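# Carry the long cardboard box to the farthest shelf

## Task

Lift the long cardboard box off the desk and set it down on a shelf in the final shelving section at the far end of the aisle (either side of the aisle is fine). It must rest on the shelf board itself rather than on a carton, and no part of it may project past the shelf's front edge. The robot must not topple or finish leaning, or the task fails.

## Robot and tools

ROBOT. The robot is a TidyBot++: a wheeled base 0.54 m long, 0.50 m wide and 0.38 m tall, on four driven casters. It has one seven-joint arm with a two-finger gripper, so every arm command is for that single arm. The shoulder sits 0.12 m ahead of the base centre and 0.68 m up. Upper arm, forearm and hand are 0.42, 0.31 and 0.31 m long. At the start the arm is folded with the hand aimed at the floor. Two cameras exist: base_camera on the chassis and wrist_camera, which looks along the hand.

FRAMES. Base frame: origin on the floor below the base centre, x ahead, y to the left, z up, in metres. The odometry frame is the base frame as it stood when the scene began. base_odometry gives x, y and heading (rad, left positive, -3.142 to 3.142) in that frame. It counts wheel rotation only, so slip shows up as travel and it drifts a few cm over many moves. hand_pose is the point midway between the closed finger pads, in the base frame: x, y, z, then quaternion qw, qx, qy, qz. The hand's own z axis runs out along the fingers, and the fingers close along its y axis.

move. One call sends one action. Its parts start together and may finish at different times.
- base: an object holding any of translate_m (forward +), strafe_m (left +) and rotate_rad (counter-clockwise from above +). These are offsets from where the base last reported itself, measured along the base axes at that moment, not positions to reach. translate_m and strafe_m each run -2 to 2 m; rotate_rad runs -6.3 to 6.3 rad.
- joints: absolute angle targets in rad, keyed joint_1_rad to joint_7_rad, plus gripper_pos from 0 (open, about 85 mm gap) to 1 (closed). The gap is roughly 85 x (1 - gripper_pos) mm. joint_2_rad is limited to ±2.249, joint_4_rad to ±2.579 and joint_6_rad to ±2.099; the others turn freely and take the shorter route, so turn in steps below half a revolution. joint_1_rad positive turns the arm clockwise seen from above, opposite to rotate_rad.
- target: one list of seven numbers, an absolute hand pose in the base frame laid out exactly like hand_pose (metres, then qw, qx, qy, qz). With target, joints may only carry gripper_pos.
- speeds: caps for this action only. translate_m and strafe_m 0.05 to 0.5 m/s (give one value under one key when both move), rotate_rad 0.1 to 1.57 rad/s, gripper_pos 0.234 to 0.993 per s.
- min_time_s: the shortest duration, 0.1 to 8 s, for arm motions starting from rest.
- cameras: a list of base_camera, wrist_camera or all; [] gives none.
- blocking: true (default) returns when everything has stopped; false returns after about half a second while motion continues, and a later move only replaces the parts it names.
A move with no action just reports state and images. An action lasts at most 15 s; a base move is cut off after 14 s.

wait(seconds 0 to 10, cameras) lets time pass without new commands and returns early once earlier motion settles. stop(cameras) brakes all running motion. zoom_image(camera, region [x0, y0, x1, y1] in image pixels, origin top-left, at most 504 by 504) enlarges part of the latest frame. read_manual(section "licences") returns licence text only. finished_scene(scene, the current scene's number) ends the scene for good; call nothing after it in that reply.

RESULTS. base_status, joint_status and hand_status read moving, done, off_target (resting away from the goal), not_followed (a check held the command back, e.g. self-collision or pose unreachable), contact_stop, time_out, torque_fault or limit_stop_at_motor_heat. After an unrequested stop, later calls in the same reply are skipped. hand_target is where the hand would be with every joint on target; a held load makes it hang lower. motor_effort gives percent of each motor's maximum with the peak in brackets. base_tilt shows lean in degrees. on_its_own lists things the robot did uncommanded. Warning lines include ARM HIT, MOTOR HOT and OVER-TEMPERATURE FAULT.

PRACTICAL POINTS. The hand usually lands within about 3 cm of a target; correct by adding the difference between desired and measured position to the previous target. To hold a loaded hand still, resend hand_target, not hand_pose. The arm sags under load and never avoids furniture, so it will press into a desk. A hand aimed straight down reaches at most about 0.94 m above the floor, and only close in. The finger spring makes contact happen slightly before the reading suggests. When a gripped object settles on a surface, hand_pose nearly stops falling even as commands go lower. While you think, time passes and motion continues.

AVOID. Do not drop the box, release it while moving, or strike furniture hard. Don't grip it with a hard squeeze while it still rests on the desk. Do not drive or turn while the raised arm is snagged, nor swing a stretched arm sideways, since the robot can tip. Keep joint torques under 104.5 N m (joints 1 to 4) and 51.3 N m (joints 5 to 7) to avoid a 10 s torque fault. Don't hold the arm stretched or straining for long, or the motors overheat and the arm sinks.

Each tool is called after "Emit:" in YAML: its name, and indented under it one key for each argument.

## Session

Emit:
move:
  joints: {"joint_1_rad": 0.0, "joint_2_rad": -0.9, "joint_3_rad": 3.1416, "joint_4_rad": -2.529, "joint_5_rad": 0.0, "joint_6_rad": 0.0, "joint_7_rad": 1.6}
  cameras: ["all"]

Scene clock: 2.23 s.
move: done
base_odometry: x=+0.000 y=+0.000 heading=+0.000
base_tilt: forward=+0.7 right=-0.6
base_status: not commanded
joint_positions: joint_1_rad=-0.012 joint_2_rad=-0.887 joint_3_rad=+3.122 joint_4_rad=-2.542 joint_5_rad=+0.035 joint_6_rad=-0.067 joint_7_rad=+1.571 gripper_pos=+0.002
joint_status: all done
motor_effort: joint_1_rad=+0(1) joint_2_rad=+7(9) joint_3_rad=+1(2) joint_4_rad=+19(20) joint_5_rad=+0(1) joint_6_rad=+10(10) joint_7_rad=-1(2)
hand_pose: x=+0.4136 y=+0.0107 z=+0.8737 quat_wxyz=(+0.010, +0.758, +0.027, +0.651)
hand_target: x=+0.4140 y=+0.0013 z=+0.9070 quat_wxyz=(+0.010, +0.727, +0.011, +0.686)
hand_status: not commanded
pictures: base_camera, wrist_camera

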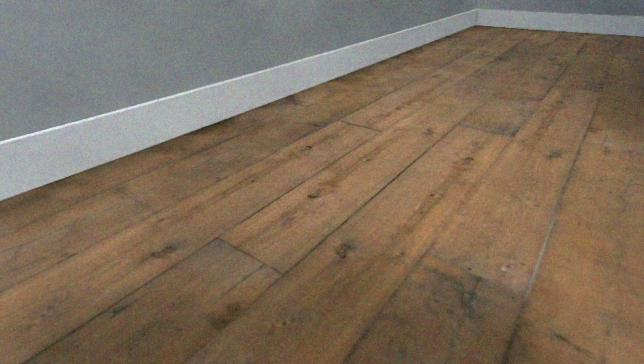

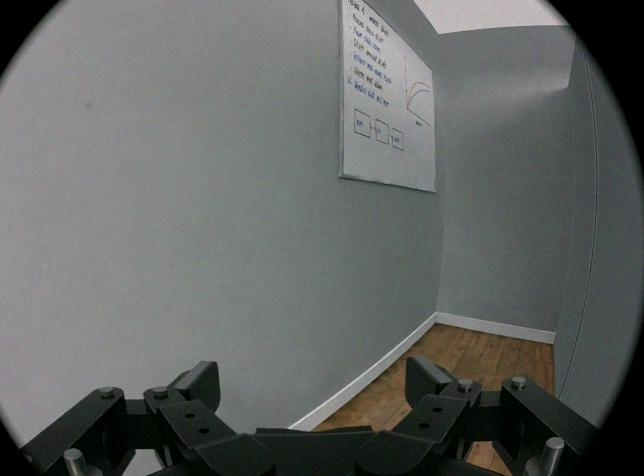

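Emit:
move:
  base: {"translate_m": 0.1, "strafe_m": 0.14}
  cameras: []

Emit:
move:
  base: {"rotate_rad": -1.5}
  cameras: ["all"]

Scene clock: 12.23 s.
move: done
base_odometry: x=+0.100 y=+0.140 heading=+0.000
base_tilt: forward=+0.7 right=-0.6
base_status: done
joint_positions: joint_1_rad=-0.009 joint_2_rad=-0.889 joint_3_rad=+3.127 joint_4_rad=-2.542 joint_5_rad=+0.035 joint_6_rad=-0.064 joint_7_rad=+1.571 gripper_pos=+0.002
joint_status: not commanded
motor_effort: joint_1_rad=+0(1) joint_2_rad=+7(9) joint_3_rad=+1(3) joint_4_rad=+19(20) joint_5_rad=+0(0) joint_6_rad=+9(10) joint_7_rad=+0(1)
hand_pose: x=+0.4134 y=+0.0084 z=+0.8753 quat_wxyz=(+0.011, +0.757, +0.023, +0.653)
hand_target: x=+0.4140 y=+0.0013 z=+0.9070 quat_wxyz=(+0.010, +0.727, +0.011, +0.686)
hand_status: not commanded

Scene clock: 14.53 s.
move: done
base_odometry: x=+0.100 y=+0.140 heading=-1.499
base_tilt: forward=+0.8 right=-0.6
base_status: done
joint_positions: joint_1_rad=-0.007 joint_2_rad=-0.889 joint_3_rad=+3.128 joint_4_rad=-2.542 joint_5_rad=+0.035 joint_6_rad=-0.064 joint_7_rad=+1.571 gripper_pos=+0.002
joint_status: not commanded
motor_effort: joint_1_rad=+0(1) joint_2_rad=+7(8) joint_3_rad=+1(2) joint_4_rad=+19(20) joint_5_rad=+0(1) joint_6_rad=+9(10) joint_7_rad=-1(1)
hand_pose: x=+0.4135 y=+0.0072 z=+0.8754 quat_wxyz=(+0.011, +0.757, +0.022, +0.653)
hand_target: x=+0.4140 y=+0.0013 z=+0.9070 quat_wxyz=(+0.010, +0.727, +0.011, +0.686)
hand_status: not commanded
pictures: base_camera, wrist_camera

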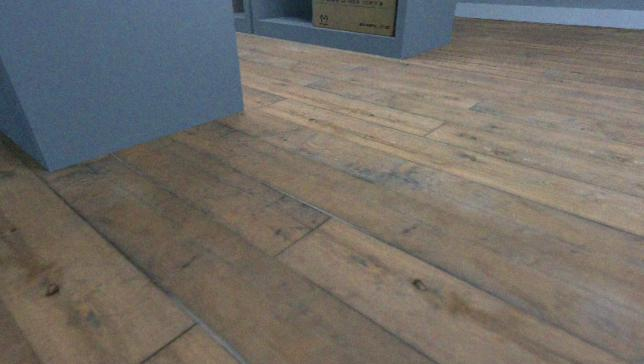

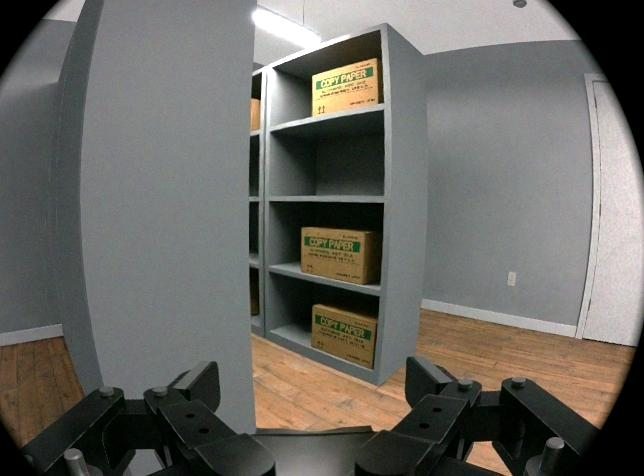

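Emit:
move:
  base: {"rotate_rad": -2.28}
  cameras: ["all"]

Scene clock: 26.00 s.
move: done
base_odometry: x=+0.100 y=+0.140 heading=+2.504
base_tilt: forward=+0.7 right=-0.6
base_status: done
joint_positions: joint_1_rad=-0.007 joint_2_rad=-0.889 joint_3_rad=+3.128 joint_4_rad=-2.542 joint_5_rad=+0.035 joint_6_rad=-0.064 joint_7_rad=+1.571 gripper_pos=+0.002
joint_status: not commanded
motor_effort: joint_1_rad=+0(1) joint_2_rad=+7(8) joint_3_rad=+1(2) joint_4_rad=+20(20) joint_5_rad=+0(0) joint_6_rad=+9(11) joint_7_rad=+0(1)
hand_pose: x=+0.4135 y=+0.0072 z=+0.8754 quat_wxyz=(+0.011, +0.757, +0.022, +0.653)
hand_target: x=+0.4140 y=+0.0013 z=+0.9070 quat_wxyz=(+0.010, +0.727, +0.011, +0.686)
hand_status: not commanded
pictures: base_camera, wrist_camera

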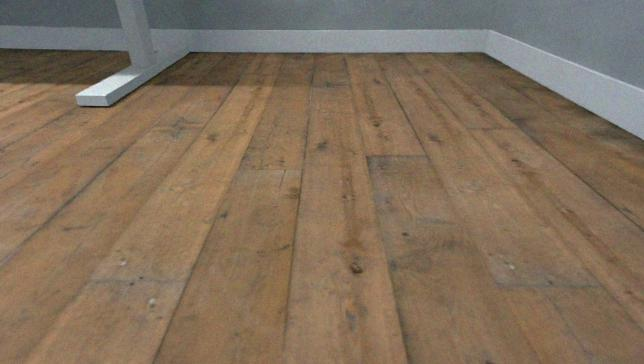

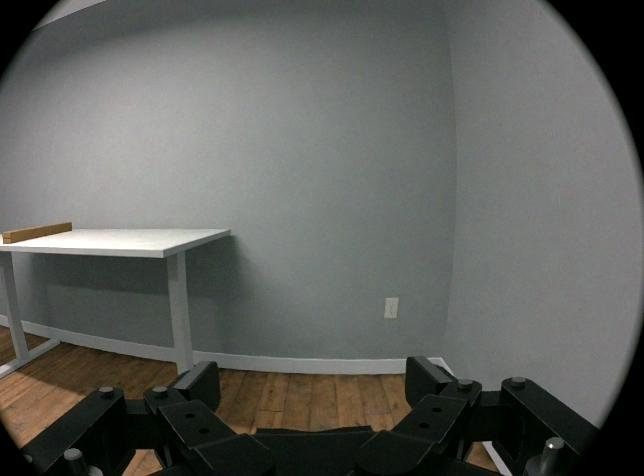

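Emit:
move:
  base: {"strafe_m": 1.2}
  joints: {"joint_2_rad": 0.0, "joint_4_rad": -1.6, "joint_5_rad": 0.0, "joint_6_rad": -0.756, "joint_7_rad": 1.6}
  cameras: ["all"]

Scene clock: 35.90 s.
move: done
base_odometry: x=-0.614 y=-0.824 heading=+2.504
base_tilt: forward=+0.6 right=-0.6
base_status: done
joint_positions: joint_1_rad=-0.007 joint_2_rad=-0.019 joint_3_rad=+3.131 joint_4_rad=-1.633 joint_5_rad=+0.035 joint_6_rad=-0.685 joint_7_rad=+1.571 gripper_pos=+0.002
joint_status: all done
motor_effort: joint_1_rad=+0(2) joint_2_rad=-16(18) joint_3_rad=+1(2) joint_4_rad=+18(21) joint_5_rad=+0(1) joint_6_rad=+8(11) joint_7_rad=+0(2)
hand_pose: x=+0.6573 y=+0.0036 z=+0.8821 quat_wxyz=(+0.012, +0.912, +0.016, +0.409)
hand_target: x=+0.6534 y=+0.0013 z=+0.8733 quat_wxyz=(+0.006, +0.924, +0.013, +0.383)
hand_status: not commanded
pictures: base_camera, wrist_camera

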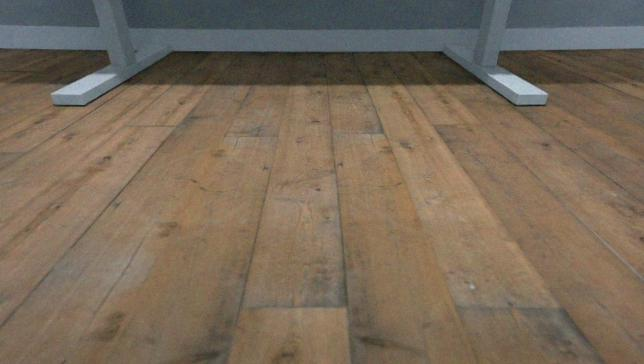

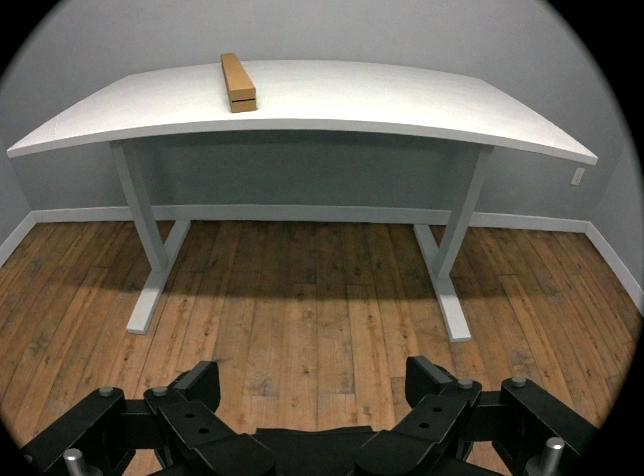

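Emit:
move:
  target: [0.62, 0.0, 0.96, 0, 0.9659, 0, 0.2588]
  base: {"rotate_rad": 0.26}
  cameras: []

Emit:
move:
  base: {"strafe_m": -0.2, "translate_m": 0.5}
  cameras: ["all"]

Scene clock: 52.17 s.
move: done
base_odometry: x=-0.614 y=-0.824 heading=+2.764
base_tilt: forward=+0.7 right=-0.5
base_status: done
joint_positions: joint_1_rad=-0.017 joint_2_rad=+0.112 joint_3_rad=+3.157 joint_4_rad=-1.030 joint_5_rad=+0.034 joint_6_rad=-1.409 joint_7_rad=+1.571 gripper_pos=+0.002
joint_status: not commanded
motor_effort: joint_1_rad=+0(2) joint_2_rad=-19(20) joint_3_rad=+0(3) joint_4_rad=+16(19) joint_5_rad=+0(2) joint_6_rad=+6(8) joint_7_rad=+0(2)
hand_pose: x=+0.6256 y=-0.0078 z=+0.9721 quat_wxyz=(+0.017, +0.957, -0.001, +0.291)
hand_target: x=+0.6200 y=+0.0000 z=+0.9600 quat_wxyz=(+0.000, +0.966, +0.000, +0.259)
hand_status: done (0.015 m and 4.3 deg from the pose sent, 0.086 m and 18.5 deg at the start)

Scene clock: 54.37 s.
move: done
base_odometry: x=-1.006 y=-0.454 heading=+2.764
base_tilt: forward=+0.7 right=-0.5
base_status: done
joint_positions: joint_1_rad=-0.018 joint_2_rad=+0.136 joint_3_rad=+3.163 joint_4_rad=-1.027 joint_5_rad=+0.034 joint_6_rad=-1.415 joint_7_rad=+1.571 gripper_pos=+0.002
joint_status: not commanded
motor_effort: joint_1_rad=+0(1) joint_2_rad=-19(24) joint_3_rad=+0(1) joint_4_rad=+16(17) joint_5_rad=+0(1) joint_6_rad=+5(7) joint_7_rad=+0(2)
hand_pose: x=+0.6312 y=-0.0099 z=+0.9605 quat_wxyz=(+0.019, +0.960, -0.003, +0.278)
hand_target: x=+0.6200 y=+0.0000 z=+0.9600 quat_wxyz=(+0.000, +0.966, +0.000, +0.259)
hand_status: not commanded
pictures: base_camera, wrist_camera

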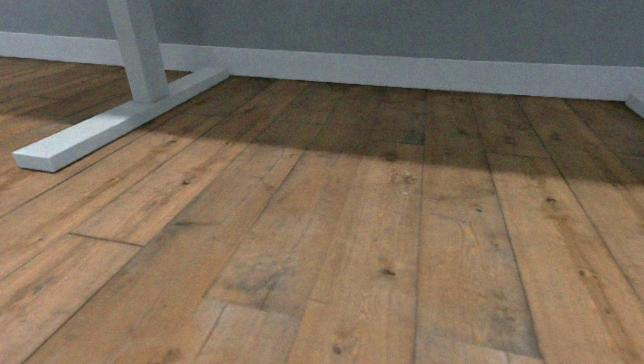

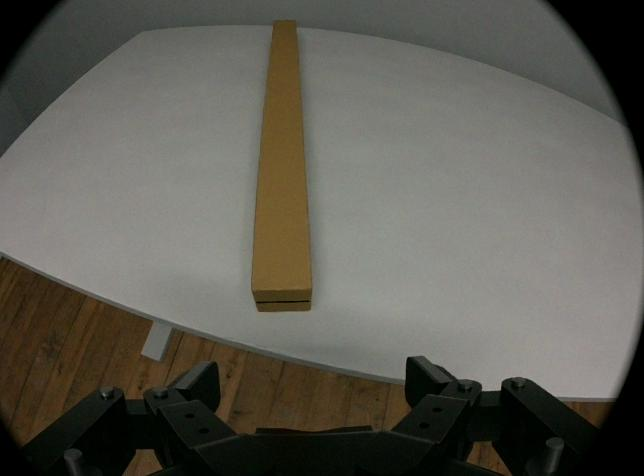

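Emit:
move:
  base: {"strafe_m": 0.012, "translate_m": 0.37}
  speeds: {"translate_m": 0.3}
  joints: {"gripper_pos": 0.25}
  cameras: ["wrist_camera"]

Emit:
move:
  target: [0.68, 0.0, 0.85, 0, 0.9659, 0, 0.2588]
  min_time_s: 2
  cameras: ["wrist_camera"]

Scene clock: 67.83 s.
move: done
base_odometry: x=-1.354 y=-0.329 heading=+2.764
base_tilt: forward=+0.6 right=-0.6
base_status: done
joint_positions: joint_1_rad=-0.018 joint_2_rad=+0.136 joint_3_rad=+3.163 joint_4_rad=-1.026 joint_5_rad=+0.034 joint_6_rad=-1.416 joint_7_rad=+1.571 gripper_pos=+0.252
joint_status: all done
motor_effort: joint_1_rad=+0(1) joint_2_rad=-19(24) joint_3_rad=+0(1) joint_4_rad=+16(17) joint_5_rad=+0(1) joint_6_rad=+5(7) joint_7_rad=-1(1)
hand_pose: x=+0.6310 y=-0.0100 z=+0.9604 quat_wxyz=(+0.019, +0.960, -0.003, +0.278)
hand_target: x=+0.6200 y=+0.0000 z=+0.9600 quat_wxyz=(+0.000, +0.966, +0.000, +0.259)
hand_status: not commanded

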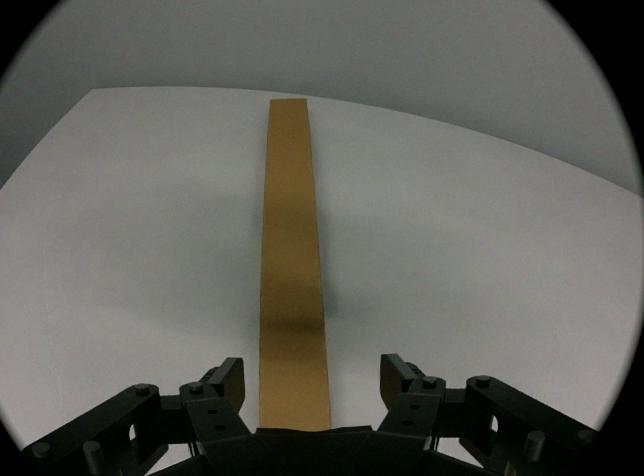

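Scene clock: 70.13 s.
move: done
base_odometry: x=-1.354 y=-0.329 heading=+2.764
base_tilt: forward=+0.7 right=-0.6
base_status: not commanded
joint_positions: joint_1_rad=-0.018 joint_2_rad=+0.187 joint_3_rad=+3.163 joint_4_rad=-1.218 joint_5_rad=+0.034 joint_6_rad=-1.196 joint_7_rad=+1.571 gripper_pos=+0.252
joint_status: not commanded
motor_effort: joint_1_rad=+0(1) joint_2_rad=-20(22) joint_3_rad=+1(1) joint_4_rad=+15(17) joint_5_rad=+1(1) joint_6_rad=+5(6) joint_7_rad=-1(1)
hand_pose: x=+0.6676 y=-0.0094 z=+0.8805 quat_wxyz=(+0.019, +0.963, +0.001, +0.267)
hand_target: x=+0.6800 y=+0.0000 z=+0.8500 quat_wxyz=(+0.000, +0.966, +0.000, +0.259)
hand_status: done (0.034 m and 2.4 deg from the pose sent, 0.121 m and 3.1 deg at the start)

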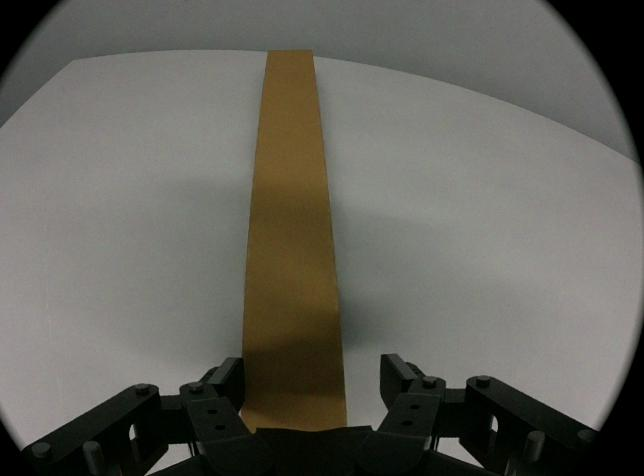

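Emit:
move:
  base: {"strafe_m": 0.0095}
  speeds: {"strafe_m": 0.05}
  cameras: []

Emit:
move:
  target: [0.68, 0.0, 0.835, 0, 0.9659, 0, 0.2588]
  min_time_s: 1.5
  cameras: ["wrist_camera"]

Emit:
zoom_image:
  camera: "wrist_camera"
  region: [200, 300, 420, 476]

Scene clock: 75.43 s.
move: done
base_odometry: x=-1.358 y=-0.338 heading=+2.764
base_tilt: forward=+0.7 right=-0.5
base_status: done
joint_positions: joint_1_rad=-0.019 joint_2_rad=+0.187 joint_3_rad=+3.163 joint_4_rad=-1.219 joint_5_rad=+0.033 joint_6_rad=-1.194 joint_7_rad=+1.571 gripper_pos=+0.252
joint_status: not commanded
motor_effort: joint_1_rad=+0(2) joint_2_rad=-20(22) joint_3_rad=+0(1) joint_4_rad=+16(17) joint_5_rad=+0(1) joint_6_rad=+5(6) joint_7_rad=-1(1)
hand_pose: x=+0.6681 y=-0.0085 z=+0.8800 quat_wxyz=(+0.019, +0.963, +0.001, +0.267)
hand_target: x=+0.6800 y=+0.0000 z=+0.8500 quat_wxyz=(+0.000, +0.966, +0.000, +0.259)
hand_status: not commanded

Scene clock: 77.23 s.
move: done
base_odometry: x=-1.358 y=-0.338 heading=+2.764
base_tilt: forward=+0.8 right=-0.5
base_status: not commanded
joint_positions: joint_1_rad=-0.019 joint_2_rad=+0.198 joint_3_rad=+3.163 joint_4_rad=-1.271 joint_5_rad=+0.033 joint_6_rad=-1.149 joint_7_rad=+1.571 gripper_pos=+0.252
joint_status: not commanded
motor_effort: joint_1_rad=+0(1) joint_2_rad=-22(24) joint_3_rad=+0(1) joint_4_rad=+17(18) joint_5_rad=+0(1) joint_6_rad=+6(6) joint_7_rad=+0(1)
hand_pose: x=+0.6702 y=-0.0084 z=+0.8568 quat_wxyz=(+0.019, +0.966, +0.002, +0.259)
hand_target: x=+0.6800 y=+0.0000 z=+0.8350 quat_wxyz=(+0.000, +0.966, +0.000, +0.259)
hand_status: done (0.025 m and 2.1 deg from the pose sent, 0.047 m and 2.4 deg at the start)

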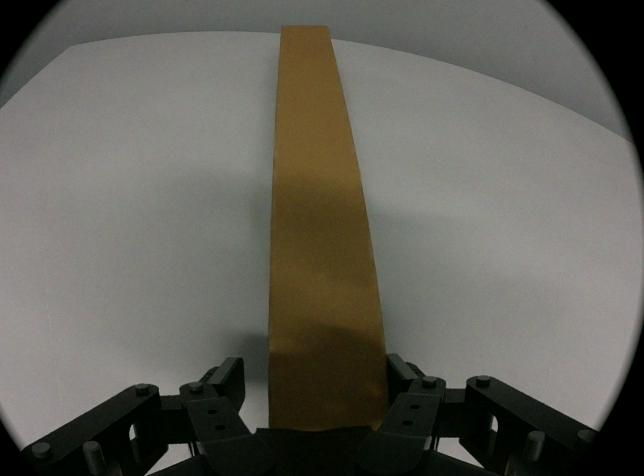

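Scaled by 2.291.

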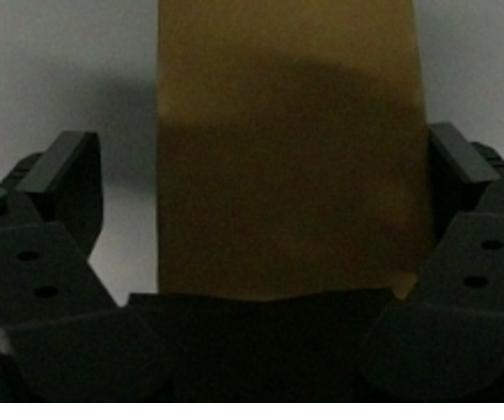

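Emit:
move:
  base: {"strafe_m": -0.006}
  speeds: {"strafe_m": 0.05}
  cameras: ["wrist_camera"]

Emit:
zoom_image:
  camera: "wrist_camera"
  region: [200, 300, 420, 476]

Scene clock: 82.37 s.
move: done
base_odometry: x=-1.355 y=-0.332 heading=+2.764
base_tilt: forward=+0.7 right=-0.6
base_status: done
joint_positions: joint_1_rad=-0.018 joint_2_rad=+0.198 joint_3_rad=+3.163 joint_4_rad=-1.272 joint_5_rad=+0.033 joint_6_rad=-1.148 joint_7_rad=+1.571 gripper_pos=+0.252
joint_status: not commanded
motor_effort: joint_1_rad=+0(3) joint_2_rad=-22(24) joint_3_rad=+1(2) joint_4_rad=+17(18) joint_5_rad=+1(1) joint_6_rad=+5(6) joint_7_rad=+0(1)
hand_pose: x=+0.6704 y=-0.0089 z=+0.8567 quat_wxyz=(+0.019, +0.966, +0.002, +0.259)
hand_target: x=+0.6800 y=+0.0000 z=+0.8350 quat_wxyz=(+0.000, +0.966, +0.000, +0.259)
hand_status: not commanded

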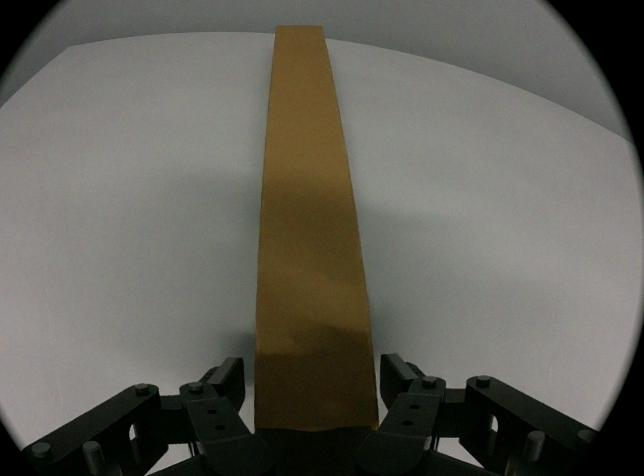

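Scaled by 2.291.

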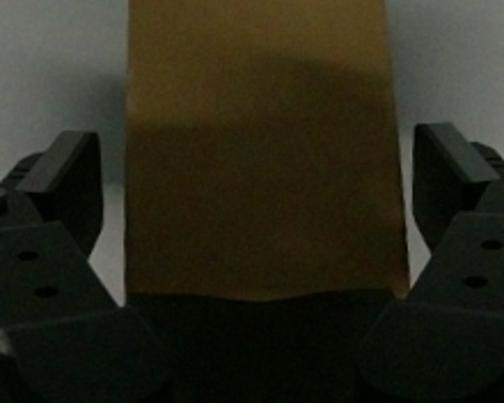

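Emit:
move:
  target: [0.68, 0.0, 0.825, 0, 0.9659, 0, 0.2588]
  min_time_s: 1
  cameras: ["wrist_camera"]

Emit:
move:
  joints: {"gripper_pos": 0.41}
  speeds: {"gripper_pos": 0.234}
  cameras: []

Emit:
move:
  joints: {"gripper_pos": 0.5}
  speeds: {"gripper_pos": 0.234}
  cameras: ["wrist_camera"]

Scene clock: 87.67 s.
move: done
base_odometry: x=-1.355 y=-0.332 heading=+2.764
base_tilt: forward=+0.8 right=-0.6
base_status: not commanded
joint_positions: joint_1_rad=-0.018 joint_2_rad=+0.198 joint_3_rad=+3.163 joint_4_rad=-1.304 joint_5_rad=+0.033 joint_6_rad=-1.117 joint_7_rad=+1.571 gripper_pos=+0.252
joint_status: not commanded
motor_effort: joint_1_rad=+0(0) joint_2_rad=-23(23) joint_3_rad=+1(1) joint_4_rad=+17(17) joint_5_rad=+0(1) joint_6_rad=+5(6) joint_7_rad=+0(2)
hand_pose: x=+0.6709 y=-0.0088 z=+0.8464 quat_wxyz=(+0.019, +0.966, +0.002, +0.258)
hand_target: x=+0.6800 y=+0.0000 z=+0.8250 quat_wxyz=(+0.000, +0.966, +0.000, +0.259)
hand_status: done (0.025 m and 2.1 deg from the pose sent, 0.034 m and 2.1 deg at the start)

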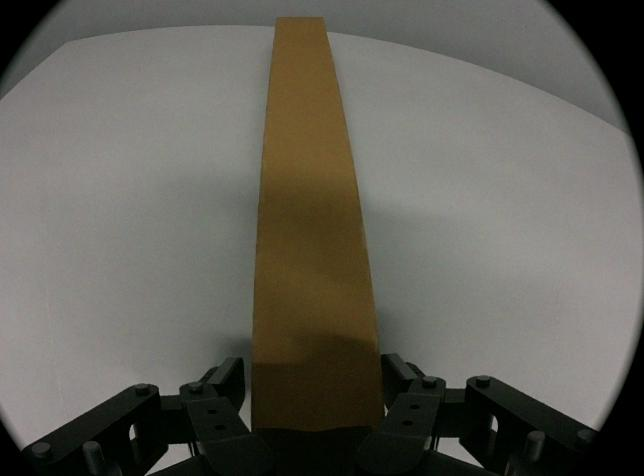

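Scene clock: 88.93 s.
move: done
base_odometry: x=-1.355 y=-0.332 heading=+2.764
base_tilt: forward=+0.8 right=-0.5
base_status: not commanded
joint_positions: joint_1_rad=-0.018 joint_2_rad=+0.198 joint_3_rad=+3.163 joint_4_rad=-1.304 joint_5_rad=+0.033 joint_6_rad=-1.116 joint_7_rad=+1.571 gripper_pos=+0.411
joint_status: all done
motor_effort: joint_1_rad=+0(1) joint_2_rad=-22(23) joint_3_rad=+1(1) joint_4_rad=+16(18) joint_5_rad=+0(1) joint_6_rad=+5(6) joint_7_rad=-1(2)
hand_pose: x=+0.6710 y=-0.0088 z=+0.8465 quat_wxyz=(+0.019, +0.966, +0.002, +0.259)
hand_target: x=+0.6800 y=+0.0000 z=+0.8250 quat_wxyz=(+0.000, +0.966, +0.000, +0.259)
hand_status: not commanded

Scene clock: 90.30 s.
move: off_target
base_odometry: x=-1.355 y=-0.332 heading=+2.764
base_tilt: forward=+0.7 right=-0.6
base_status: not commanded
joint_positions: joint_1_rad=-0.018 joint_2_rad=+0.198 joint_3_rad=+3.163 joint_4_rad=-1.304 joint_5_rad=+0.033 joint_6_rad=-1.112 joint_7_rad=+1.571 gripper_pos=+0.488
joint_status: gripper_pos off_target (ended at +0.488, target +0.500)
motor_effort: joint_1_rad=+0(1) joint_2_rad=-19(22) joint_3_rad=+1(1) joint_4_rad=+15(17) joint_5_rad=+1(1) joint_6_rad=+5(5) joint_7_rad=-1(2)
hand_pose: x=+0.6722 y=-0.0087 z=+0.8471 quat_wxyz=(+0.019, +0.965, +0.002, +0.261)
hand_target: x=+0.6800 y=+0.0000 z=+0.8250 quat_wxyz=(+0.000, +0.966, +0.000, +0.259)
hand_status: not commanded

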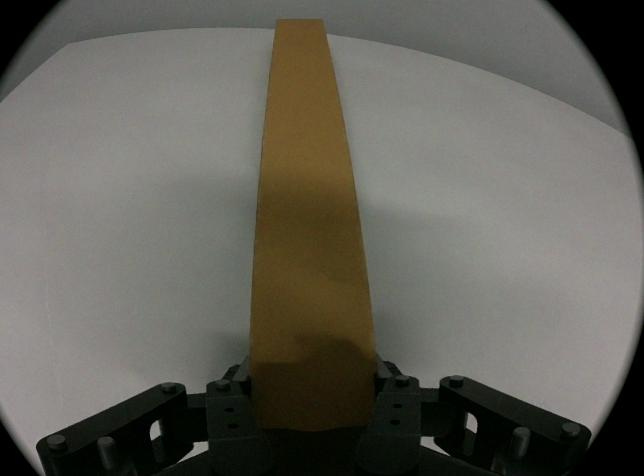

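Emit:
move:
  target: [0.68, 0.0, 0.90, 0, 0.9659, 0, 0.2588]
  min_time_s: 2
  cameras: []

Emit:
move:
  base: {"translate_m": -0.866, "strafe_m": 0.199}
  speeds: {"translate_m": 0.35}
  cameras: ["wrist_camera"]

Scene clock: 105.73 s.
move: done
base_odometry: x=-1.355 y=-0.332 heading=+2.764
base_tilt: forward=+0.7 right=-0.5
base_status: not commanded
joint_positions: joint_1_rad=-0.018 joint_2_rad=+0.213 joint_3_rad=+3.163 joint_4_rad=-1.107 joint_5_rad=+0.033 joint_6_rad=-1.236 joint_7_rad=+1.571 gripper_pos=+0.488
joint_status: not commanded
motor_effort: joint_1_rad=+0(1) joint_2_rad=-23(24) joint_3_rad=+1(1) joint_4_rad=+17(18) joint_5_rad=+0(1) joint_6_rad=+6(7) joint_7_rad=+0(2)
hand_pose: x=+0.6848 y=-0.0089 z=+0.9120 quat_wxyz=(+0.019, +0.957, +0.000, +0.289)
hand_target: x=+0.6800 y=+0.0000 z=+0.9000 quat_wxyz=(+0.000, +0.966, +0.000, +0.259)
hand_status: done (0.016 m and 4.2 deg from the pose sent, 0.054 m and 2.1 deg at the start)

Scene clock: 109.27 s.
move: done
base_odometry: x=-0.624 y=-0.837 heading=+2.764
base_tilt: forward=+0.7 right=-0.6
base_status: done
joint_positions: joint_1_rad=-0.018 joint_2_rad=+0.227 joint_3_rad=+3.165 joint_4_rad=-1.106 joint_5_rad=+0.032 joint_6_rad=-1.242 joint_7_rad=+1.571 gripper_pos=+0.488
joint_status: not commanded
motor_effort: joint_1_rad=+0(1) joint_2_rad=-24(27) joint_3_rad=+1(1) joint_4_rad=+17(18) joint_5_rad=+0(1) joint_6_rad=+6(7) joint_7_rad=+0(1)
hand_pose: x=+0.6865 y=-0.0097 z=+0.9037 quat_wxyz=(+0.019, +0.960, -0.001, +0.280)
hand_target: x=+0.6800 y=+0.0000 z=+0.9000 quat_wxyz=(+0.000, +0.966, +0.000, +0.259)
hand_status: not commanded

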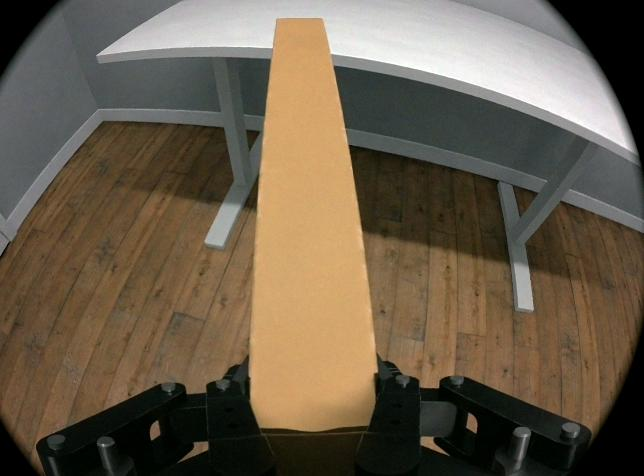

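Emit:
move:
  target: [0.52, 0.0, 0.96, 0, 0.8192, 0, 0.5736]
  min_time_s: 2
  cameras: []

Emit:
move:
  base: {"rotate_rad": 2.881}
  speeds: {"rotate_rad": 0.9}
  cameras: ["all"]

Scene clock: 114.37 s.
move: done
base_odometry: x=-0.624 y=-0.837 heading=+2.764
base_tilt: forward=+0.6 right=-0.5
base_status: not commanded
joint_positions: joint_1_rad=-0.018 joint_2_rad=-0.498 joint_3_rad=+3.165 joint_4_rad=-1.983 joint_5_rad=+0.032 joint_6_rad=-0.475 joint_7_rad=+1.571 gripper_pos=+0.488
joint_status: not commanded
motor_effort: joint_1_rad=+0(1) joint_2_rad=-3(25) joint_3_rad=+0(1) joint_4_rad=+19(20) joint_5_rad=+0(1) joint_6_rad=+9(10) joint_7_rad=+0(1)
hand_pose: x=+0.5194 y=-0.0073 z=+0.9602 quat_wxyz=(+0.010, +0.831, +0.004, +0.557)
hand_target: x=+0.5200 y=+0.0000 z=+0.9600 quat_wxyz=(+0.000, +0.819, +0.000, +0.574)
hand_status: done (0.007 m and 2.6 deg from the pose sent, 0.176 m and 37.5 deg at the start)

Scene clock: 118.50 s.
move: done
base_odometry: x=-0.624 y=-0.837 heading=-0.639
base_tilt: forward=+0.7 right=-0.5
base_status: done
joint_positions: joint_1_rad=-0.013 joint_2_rad=-0.498 joint_3_rad=+3.159 joint_4_rad=-1.983 joint_5_rad=+0.032 joint_6_rad=-0.473 joint_7_rad=+1.571 gripper_pos=+0.488
joint_status: not commanded
motor_effort: joint_1_rad=+0(1) joint_2_rad=-3(4) joint_3_rad=+0(2) joint_4_rad=+20(20) joint_5_rad=+0(1) joint_6_rad=+10(10) joint_7_rad=+0(2)
hand_pose: x=+0.5195 y=-0.0061 z=+0.9609 quat_wxyz=(+0.011, +0.830, +0.005, +0.558)
hand_target: x=+0.5200 y=+0.0000 z=+0.9600 quat_wxyz=(+0.000, +0.819, +0.000, +0.574)
hand_status: not commanded
pictures: base_camera, wrist_camera

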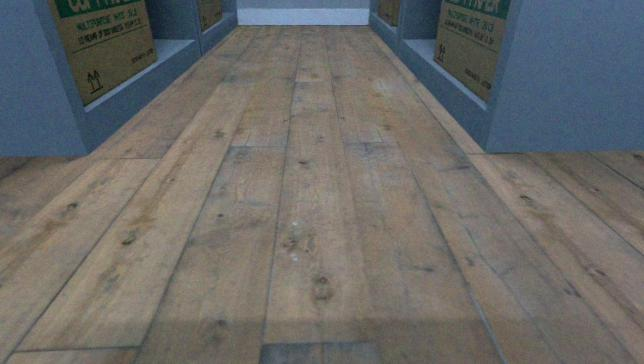

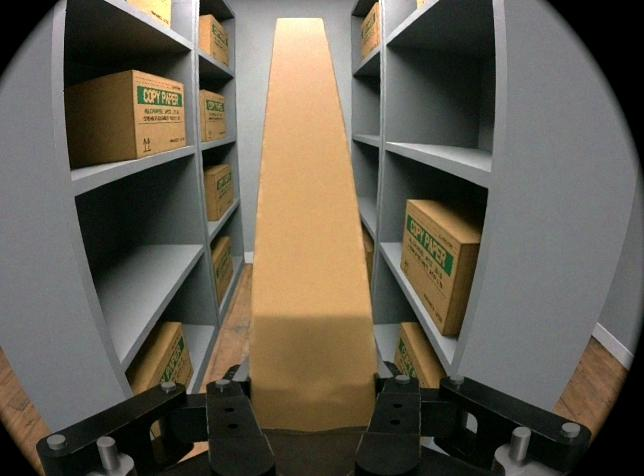

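Emit:
move:
  target: [0.50, -0.22, 0.84, 0, 0.9659, 0, 0.2588]
  base: {"rotate_rad": 0.022, "strafe_m": 0.07}
  min_time_s: 2
  cameras: []

Emit:
move:
  target: [0.28, -0.27, 0.64, 0, 0.9659, 0, 0.2588]
  min_time_s: 2
  cameras: ["all"]

Scene clock: 129.57 s.
move: done
base_odometry: x=-0.582 y=-0.781 heading=-0.616
base_tilt: forward=+0.7 right=-0.6
base_status: done
joint_positions: joint_1_rad=+0.341 joint_2_rad=-0.027 joint_3_rad=+3.552 joint_4_rad=-1.593 joint_5_rad=-0.318 joint_6_rad=-1.160 joint_7_rad=+2.353 gripper_pos=+0.488
joint_status: not commanded
motor_effort: joint_1_rad=+0(1) joint_2_rad=-14(16) joint_3_rad=+0(3) joint_4_rad=+17(20) joint_5_rad=-3(4) joint_6_rad=+4(10) joint_7_rad=+0(1)
hand_pose: x=+0.4971 y=-0.2302 z=+0.8337 quat_wxyz=(+0.025, +0.966, -0.018, +0.257)
hand_target: x=+0.5000 y=-0.2200 z=+0.8400 quat_wxyz=(+0.000, +0.966, +0.000, +0.259)
hand_status: done (0.012 m and 3.5 deg from the pose sent, 0.246 m and 37.8 deg at the start)

Scene clock: 132.20 s.
move: done
base_odometry: x=-0.582 y=-0.781 heading=-0.616
base_tilt: forward=+0.7 right=-0.6
base_status: not commanded
joint_positions: joint_1_rad=-0.452 joint_2_rad=-0.864 joint_3_rad=+4.328 joint_4_rad=-2.169 joint_5_rad=+0.520 joint_6_rad=-1.006 joint_7_rad=+2.124 gripper_pos=+0.488
joint_status: not commanded
motor_effort: joint_1_rad=+0(1) joint_2_rad=+14(16) joint_3_rad=-9(9) joint_4_rad=+12(18) joint_5_rad=-2(3) joint_6_rad=+5(6) joint_7_rad=+0(1)
hand_pose: x=+0.2741 y=-0.2634 z=+0.6502 quat_wxyz=(-0.012, +0.969, +0.013, +0.248)
hand_target: x=+0.2800 y=-0.2700 z=+0.6400 quat_wxyz=(+0.000, +0.966, +0.000, +0.259)
hand_status: done (0.014 m and 2.4 deg from the pose sent, 0.294 m and 3.5 deg at the start)
pictures: base_camera, wrist_camera

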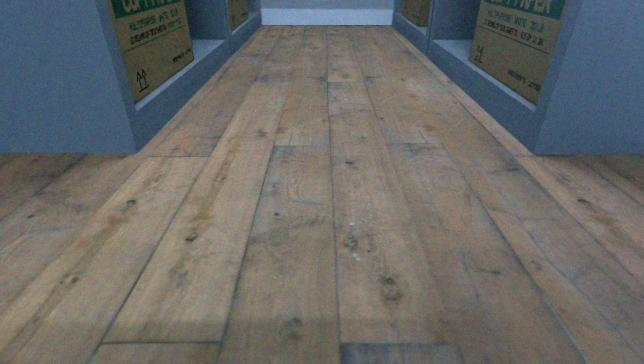

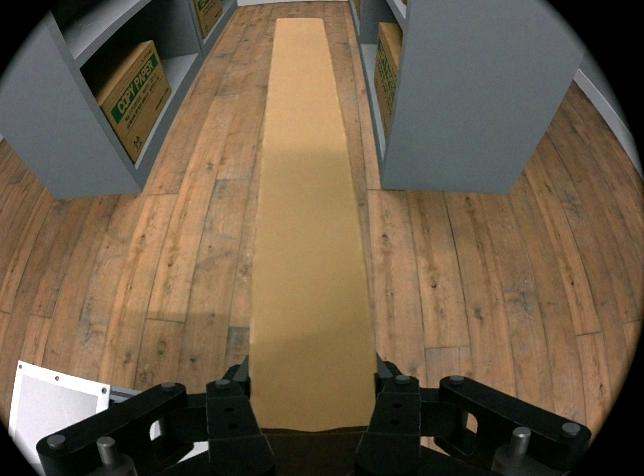

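Emit:
move:
  target: [0.28, -0.45, 0.62, 0, 0.9659, 0, 0.2588]
  min_time_s: 2
  cameras: []

Emit:
move:
  target: [0.28, -0.62, 0.58, 0, 0.9659, 0, 0.2588]
  min_time_s: 2
  cameras: ["wrist_camera"]

Scene clock: 141.43 s.
move: done
base_odometry: x=-0.582 y=-0.781 heading=-0.616
base_tilt: forward=+0.7 right=-0.5
base_status: not commanded
joint_positions: joint_1_rad=-0.785 joint_2_rad=-1.115 joint_3_rad=+4.549 joint_4_rad=-1.740 joint_5_rad=+0.769 joint_6_rad=-1.139 joint_7_rad=+2.148 gripper_pos=+0.488
joint_status: not commanded
motor_effort: joint_1_rad=+0(1) joint_2_rad=+25(26) joint_3_rad=-14(15) joint_4_rad=+8(13) joint_5_rad=-3(4) joint_6_rad=+5(6) joint_7_rad=-1(1)
hand_pose: x=+0.3020 y=-0.4399 z=+0.6422 quat_wxyz=(-0.001, +0.956, -0.022, +0.292)
hand_target: x=+0.2800 y=-0.4500 z=+0.6200 quat_wxyz=(+0.000, +0.966, +0.000, +0.259)
hand_status: done (0.033 m and 4.7 deg from the pose sent, 0.189 m and 2.4 deg at the start)

Scene clock: 143.73 s.
move: done
base_odometry: x=-0.582 y=-0.781 heading=-0.616
base_tilt: forward=+0.8 right=-0.5
base_status: not commanded
joint_positions: joint_1_rad=-1.092 joint_2_rad=-1.306 joint_3_rad=+4.597 joint_4_rad=-1.082 joint_5_rad=+0.933 joint_6_rad=-1.386 joint_7_rad=+2.454 gripper_pos=+0.488
joint_status: not commanded
motor_effort: joint_1_rad=+0(1) joint_2_rad=+37(39) joint_3_rad=-14(15) joint_4_rad=+4(9) joint_5_rad=-4(5) joint_6_rad=+4(6) joint_7_rad=+0(2)
hand_pose: x=+0.3028 y=-0.6216 z=+0.6182 quat_wxyz=(+0.017, +0.954, -0.019, +0.299)
hand_target: x=+0.2800 y=-0.6200 z=+0.5800 quat_wxyz=(+0.000, +0.966, +0.000, +0.259)
hand_status: done (0.045 m and 5.6 deg from the pose sent, 0.192 m and 4.7 deg at the start)

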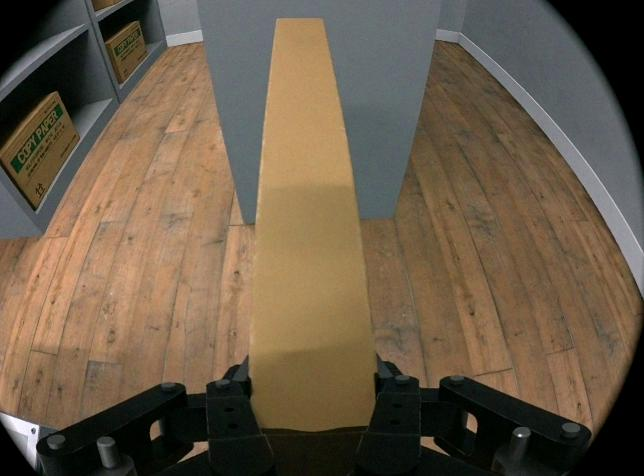

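Emit:
move:
  target: [0.27, -0.68, 0.55, 0, 0.9659, 0, 0.2588]
  min_time_s: 2
  cameras: []

Emit:
move:
  target: [0.28, -0.45, 0.62, 0, 0.9659, 0, 0.2588]
  min_time_s: 2
  cameras: []

Emit:
move:
  target: [0.28, -0.27, 0.64, 0, 0.9659, 0, 0.2588]
  min_time_s: 2
  cameras: ["all"]

Scene clock: 151.80 s.
move: done
base_odometry: x=-0.582 y=-0.781 heading=-0.616
base_tilt: forward=+0.6 right=-0.5
base_status: not commanded
joint_positions: joint_1_rad=-1.230 joint_2_rad=-1.374 joint_3_rad=+4.597 joint_4_rad=-0.734 joint_5_rad=+1.018 joint_6_rad=-1.485 joint_7_rad=+2.652 gripper_pos=+0.488
joint_status: not commanded
motor_effort: joint_1_rad=+0(1) joint_2_rad=+43(44) joint_3_rad=-12(15) joint_4_rad=+2(5) joint_5_rad=-5(5) joint_6_rad=+4(5) joint_7_rad=+0(1)
hand_pose: x=+0.2859 y=-0.6901 z=+0.5871 quat_wxyz=(+0.025, +0.957, -0.021, +0.289)
hand_target: x=+0.2700 y=-0.6800 z=+0.5500 quat_wxyz=(+0.000, +0.966, +0.000, +0.259)
hand_status: done (0.042 m and 5.2 deg from the pose sent, 0.096 m and 5.6 deg at the start)

Scene clock: 154.10 s.
move: done
base_odometry: x=-0.582 y=-0.781 heading=-0.616
base_tilt: forward=+0.7 right=-0.5
base_status: not commanded
joint_positions: joint_1_rad=-0.811 joint_2_rad=-1.158 joint_3_rad=+4.597 joint_4_rad=-1.684 joint_5_rad=+0.882 joint_6_rad=-1.269 joint_7_rad=+2.259 gripper_pos=+0.488
joint_status: not commanded
motor_effort: joint_1_rad=+0(1) joint_2_rad=+28(43) joint_3_rad=-14(15) joint_4_rad=+7(8) joint_5_rad=-3(6) joint_6_rad=+4(5) joint_7_rad=+0(1)
hand_pose: x=+0.2565 y=-0.4612 z=+0.6004 quat_wxyz=(+0.003, +0.975, +0.022, +0.221)
hand_target: x=+0.2800 y=-0.4500 z=+0.6200 quat_wxyz=(+0.000, +0.966, +0.000, +0.259)
hand_status: done (0.033 m and 5.1 deg from the pose sent, 0.242 m and 5.2 deg at the start)

Scene clock: 156.63 s.
move: done
base_odometry: x=-0.582 y=-0.781 heading=-0.616
base_tilt: forward=+0.7 right=-0.5
base_status: not commanded
joint_positions: joint_1_rad=-0.478 joint_2_rad=-0.897 joint_3_rad=+4.373 joint_4_rad=-2.174 joint_5_rad=+0.633 joint_6_rad=-1.007 joint_7_rad=+2.123 gripper_pos=+0.488
joint_status: not commanded
motor_effort: joint_1_rad=+0(1) joint_2_rad=+14(28) joint_3_rad=-9(15) joint_4_rad=+11(12) joint_5_rad=-2(3) joint_6_rad=+4(5) joint_7_rad=-1(1)
hand_pose: x=+0.2608 y=-0.2857 z=+0.6317 quat_wxyz=(+0.013, +0.973, +0.027, +0.230)
hand_target: x=+0.2800 y=-0.2700 z=+0.6400 quat_wxyz=(+0.000, +0.966, +0.000, +0.259)
hand_status: done (0.026 m and 4.8 deg from the pose sent, 0.197 m and 5.1 deg at the start)
pictures: base_camera, wrist_camera

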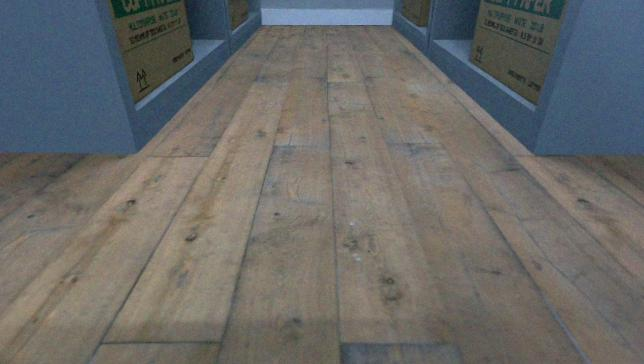

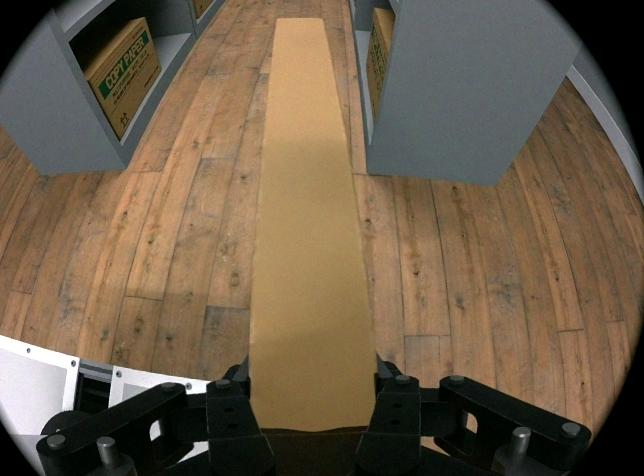

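Emit:
move:
  base: {"translate_m": 1.88}
  speeds: {"translate_m": 0.4}
  cameras: ["all"]

Scene clock: 168.70 s.
move: done
base_odometry: x=+0.952 y=-1.867 heading=-0.616
base_tilt: forward=+0.6 right=-0.5
base_status: done
joint_positions: joint_1_rad=-0.470 joint_2_rad=-0.891 joint_3_rad=+4.371 joint_4_rad=-2.174 joint_5_rad=+0.630 joint_6_rad=-1.001 joint_7_rad=+2.123 gripper_pos=+0.488
joint_status: not commanded
motor_effort: joint_1_rad=+0(2) joint_2_rad=+15(17) joint_3_rad=-9(10) joint_4_rad=+11(12) joint_5_rad=-2(3) joint_6_rad=+5(6) joint_7_rad=+0(1)
hand_pose: x=+0.2605 y=-0.2872 z=+0.6332 quat_wxyz=(+0.016, +0.972, +0.024, +0.231)
hand_target: x=+0.2800 y=-0.2700 z=+0.6400 quat_wxyz=(+0.000, +0.966, +0.000, +0.259)
hand_status: not commanded
pictures: base_camera, wrist_camera

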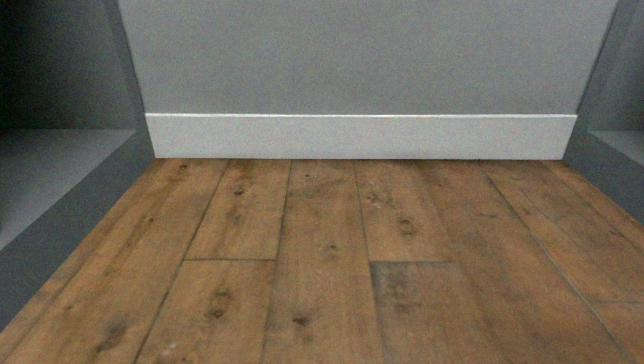

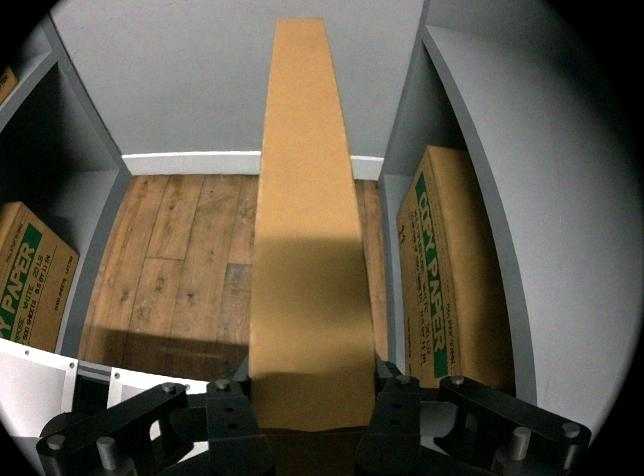

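Emit:
move:
  base: {"translate_m": 0.145, "strafe_m": 0.025}
  speeds: {"translate_m": 0.2}
  cameras: []

Emit:
move:
  target: [0.26, -0.42, 0.60, 0, 0.972, 0, 0.235]
  min_time_s: 2
  cameras: ["all"]

Scene clock: 183.83 s.
move: done
base_odometry: x=+1.085 y=-1.931 heading=-0.616
base_tilt: forward=+0.7 right=-0.4
base_status: done
joint_positions: joint_1_rad=-0.468 joint_2_rad=-0.889 joint_3_rad=+4.369 joint_4_rad=-2.174 joint_5_rad=+0.628 joint_6_rad=-1.000 joint_7_rad=+2.123 gripper_pos=+0.488
joint_status: not commanded
motor_effort: joint_1_rad=+0(2) joint_2_rad=+15(16) joint_3_rad=-9(10) joint_4_rad=+12(12) joint_5_rad=-2(3) joint_6_rad=+4(6) joint_7_rad=+0(1)
hand_pose: x=+0.2604 y=-0.2873 z=+0.6337 quat_wxyz=(+0.016, +0.973, +0.023, +0.231)
hand_target: x=+0.2800 y=-0.2700 z=+0.6400 quat_wxyz=(+0.000, +0.966, +0.000, +0.259)
hand_status: not commanded

Scene clock: 186.13 s.
move: done
base_odometry: x=+1.085 y=-1.931 heading=-0.616
base_tilt: forward=+0.7 right=-0.6
base_status: not commanded
joint_positions: joint_1_rad=-0.722 joint_2_rad=-1.092 joint_3_rad=+4.561 joint_4_rad=-1.859 joint_5_rad=+0.786 joint_6_rad=-1.103 joint_7_rad=+2.123 gripper_pos=+0.488
joint_status: not commanded
motor_effort: joint_1_rad=+0(1) joint_2_rad=+23(25) joint_3_rad=-13(14) joint_4_rad=+9(12) joint_5_rad=-3(3) joint_6_rad=+4(6) joint_7_rad=+0(2)
hand_pose: x=+0.2817 y=-0.4098 z=+0.6190 quat_wxyz=(-0.002, +0.964, -0.020, +0.267)
hand_target: x=+0.2600 y=-0.4200 z=+0.6000 quat_wxyz=(+0.000, +0.972, +0.000, +0.235)
hand_status: done (0.031 m and 4.4 deg from the pose sent, 0.137 m and 3.2 deg at the start)
pictures: base_camera, wrist_camera

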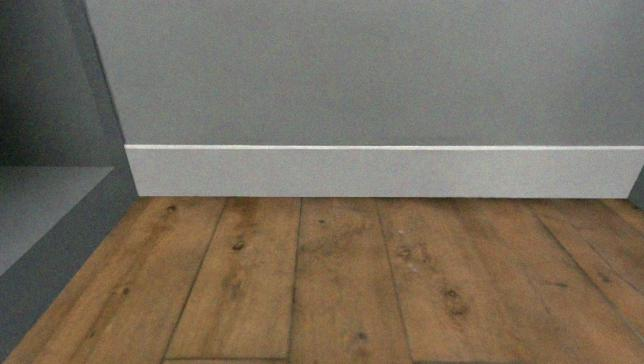

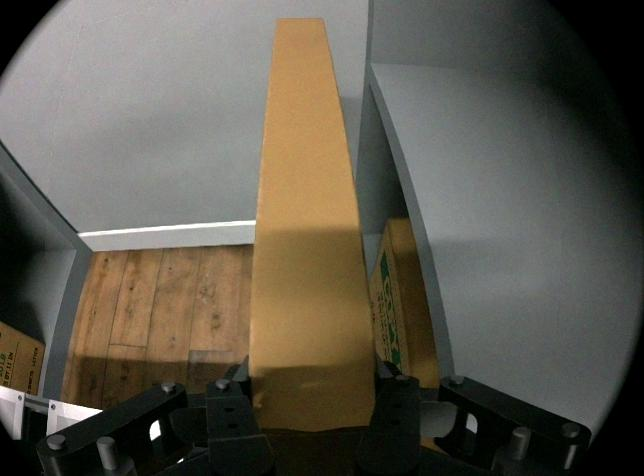

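Emit:
move:
  target: [0.255, -0.55, 0.575, 0, 0.972, 0, 0.235]
  min_time_s: 2
  cameras: ["wrist_camera"]

Scene clock: 191.17 s.
move: done
base_odometry: x=+1.085 y=-1.931 heading=-0.616
base_tilt: forward=+0.8 right=-0.6
base_status: not commanded
joint_positions: joint_1_rad=-0.927 joint_2_rad=-1.245 joint_3_rad=+4.621 joint_4_rad=-1.413 joint_5_rad=+0.900 joint_6_rad=-1.287 joint_7_rad=+2.322 gripper_pos=+0.488
joint_status: not commanded
motor_effort: joint_1_rad=+0(1) joint_2_rad=+33(33) joint_3_rad=-15(16) joint_4_rad=+5(9) joint_5_rad=-3(4) joint_6_rad=+4(6) joint_7_rad=-1(1)
hand_pose: x=+0.2782 y=-0.5475 z=+0.6064 quat_wxyz=(+0.011, +0.962, -0.020, +0.272)
hand_target: x=+0.2550 y=-0.5500 z=+0.5750 quat_wxyz=(+0.000, +0.972, +0.000, +0.235)
hand_status: done (0.039 m and 5.1 deg from the pose sent, 0.149 m and 4.4 deg at the start)

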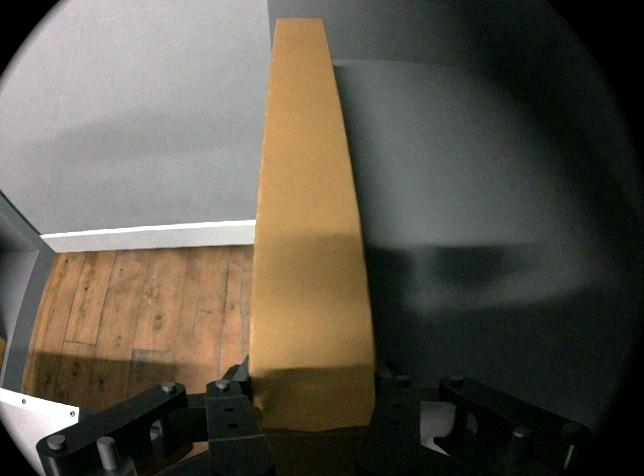

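Emit:
move:
  target: [0.255, -0.65, 0.565, 0, 0.972, 0, 0.235]
  min_time_s: 2
  cameras: ["wrist_camera"]

Scene clock: 195.27 s.
move: done
base_odometry: x=+1.085 y=-1.931 heading=-0.616
base_tilt: forward=+0.7 right=-0.5
base_status: not commanded
joint_positions: joint_1_rad=-1.146 joint_2_rad=-1.326 joint_3_rad=+4.621 joint_4_rad=-0.916 joint_5_rad=+0.996 joint_6_rad=-1.468 joint_7_rad=+2.554 gripper_pos=+0.488
joint_status: not commanded
motor_effort: joint_1_rad=+0(1) joint_2_rad=+40(41) joint_3_rad=-13(15) joint_4_rad=+4(6) joint_5_rad=-4(5) joint_6_rad=+3(5) joint_7_rad=+0(2)
hand_pose: x=+0.2727 y=-0.6559 z=+0.5976 quat_wxyz=(+0.021, +0.964, -0.021, +0.265)
hand_target: x=+0.2550 y=-0.6500 z=+0.5650 quat_wxyz=(+0.000, +0.972, +0.000, +0.235)
hand_status: done (0.038 m and 4.9 deg from the pose sent, 0.113 m and 5.1 deg at the start)

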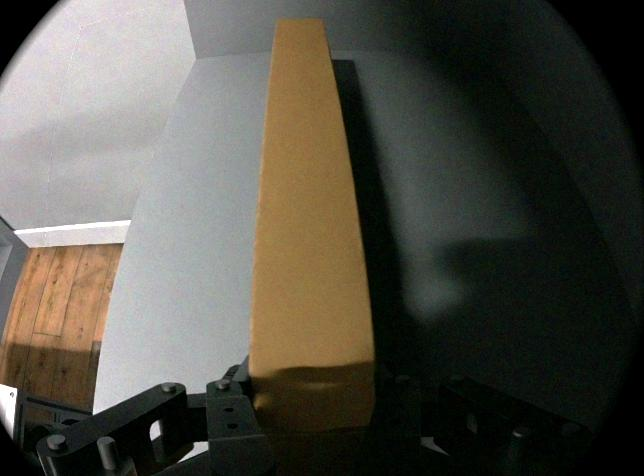

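Emit:
move:
  target: [0.255, -0.65, 0.54, 0, 0.972, 0, 0.235]
  min_time_s: 2
  cameras: ["wrist_camera"]

Scene clock: 202.47 s.
move: done
base_odometry: x=+1.085 y=-1.931 heading=-0.616
base_tilt: forward=+0.7 right=-0.5
base_status: not commanded
joint_positions: joint_1_rad=-1.146 joint_2_rad=-1.354 joint_3_rad=+4.621 joint_4_rad=-0.916 joint_5_rad=+1.003 joint_6_rad=-1.469 joint_7_rad=+2.555 gripper_pos=+0.488
joint_status: not commanded
motor_effort: joint_1_rad=+0(0) joint_2_rad=+40(41) joint_3_rad=-13(13) joint_4_rad=+3(4) joint_5_rad=-5(5) joint_6_rad=+3(4) joint_7_rad=+0(1)
hand_pose: x=+0.2718 y=-0.6544 z=+0.5812 quat_wxyz=(+0.010, +0.963, -0.024, +0.267)
hand_target: x=+0.2550 y=-0.6500 z=+0.5400 quat_wxyz=(+0.000, +0.972, +0.000, +0.235)
hand_status: done (0.045 m and 4.8 deg from the pose sent, 0.061 m and 4.9 deg at the start)

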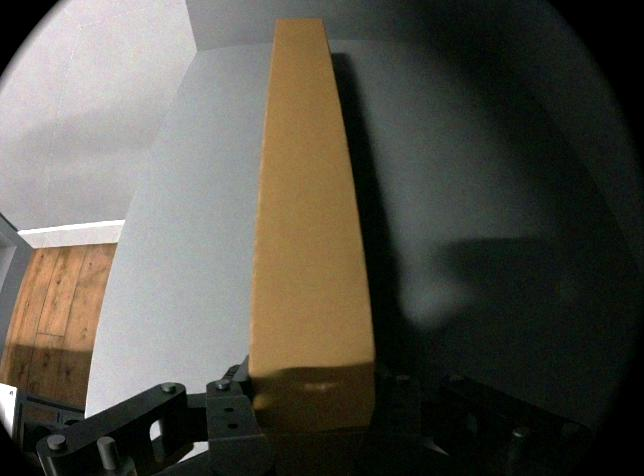

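Emit:
move:
  target: [0.255, -0.65, 0.527, 0, 0.9734, 0, 0.2292]
  min_time_s: 1.5
  cameras: ["wrist_camera"]

Scene clock: 205.97 s.
move: done
base_odometry: x=+1.085 y=-1.931 heading=-0.616
base_tilt: forward=+0.7 right=-0.5
base_status: not commanded
joint_positions: joint_1_rad=-1.146 joint_2_rad=-1.361 joint_3_rad=+4.632 joint_4_rad=-0.916 joint_5_rad=+1.012 joint_6_rad=-1.469 joint_7_rad=+2.555 gripper_pos=+0.488
joint_status: not commanded
motor_effort: joint_1_rad=+0(1) joint_2_rad=+39(41) joint_3_rad=-12(13) joint_4_rad=+2(4) joint_5_rad=-4(5) joint_6_rad=+3(4) joint_7_rad=+0(1)
hand_pose: x=+0.2676 y=-0.6551 z=+0.5724 quat_wxyz=(+0.008, +0.965, -0.027, +0.260)
hand_target: x=+0.2550 y=-0.6500 z=+0.5270 quat_wxyz=(+0.000, +0.973, +0.000, +0.229)
hand_status: done (0.047 m and 4.8 deg from the pose sent, 0.057 m and 5.4 deg at the start)

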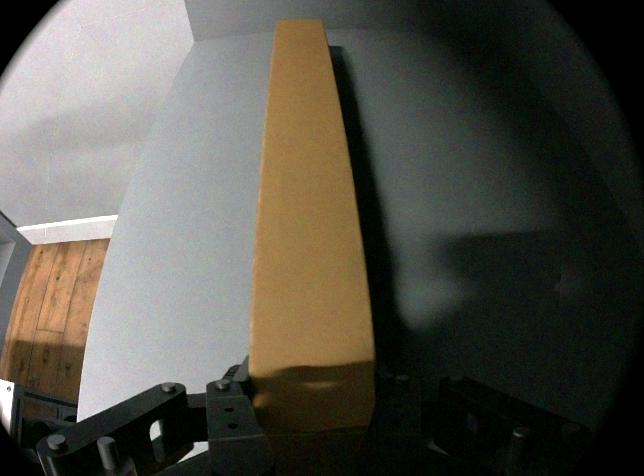

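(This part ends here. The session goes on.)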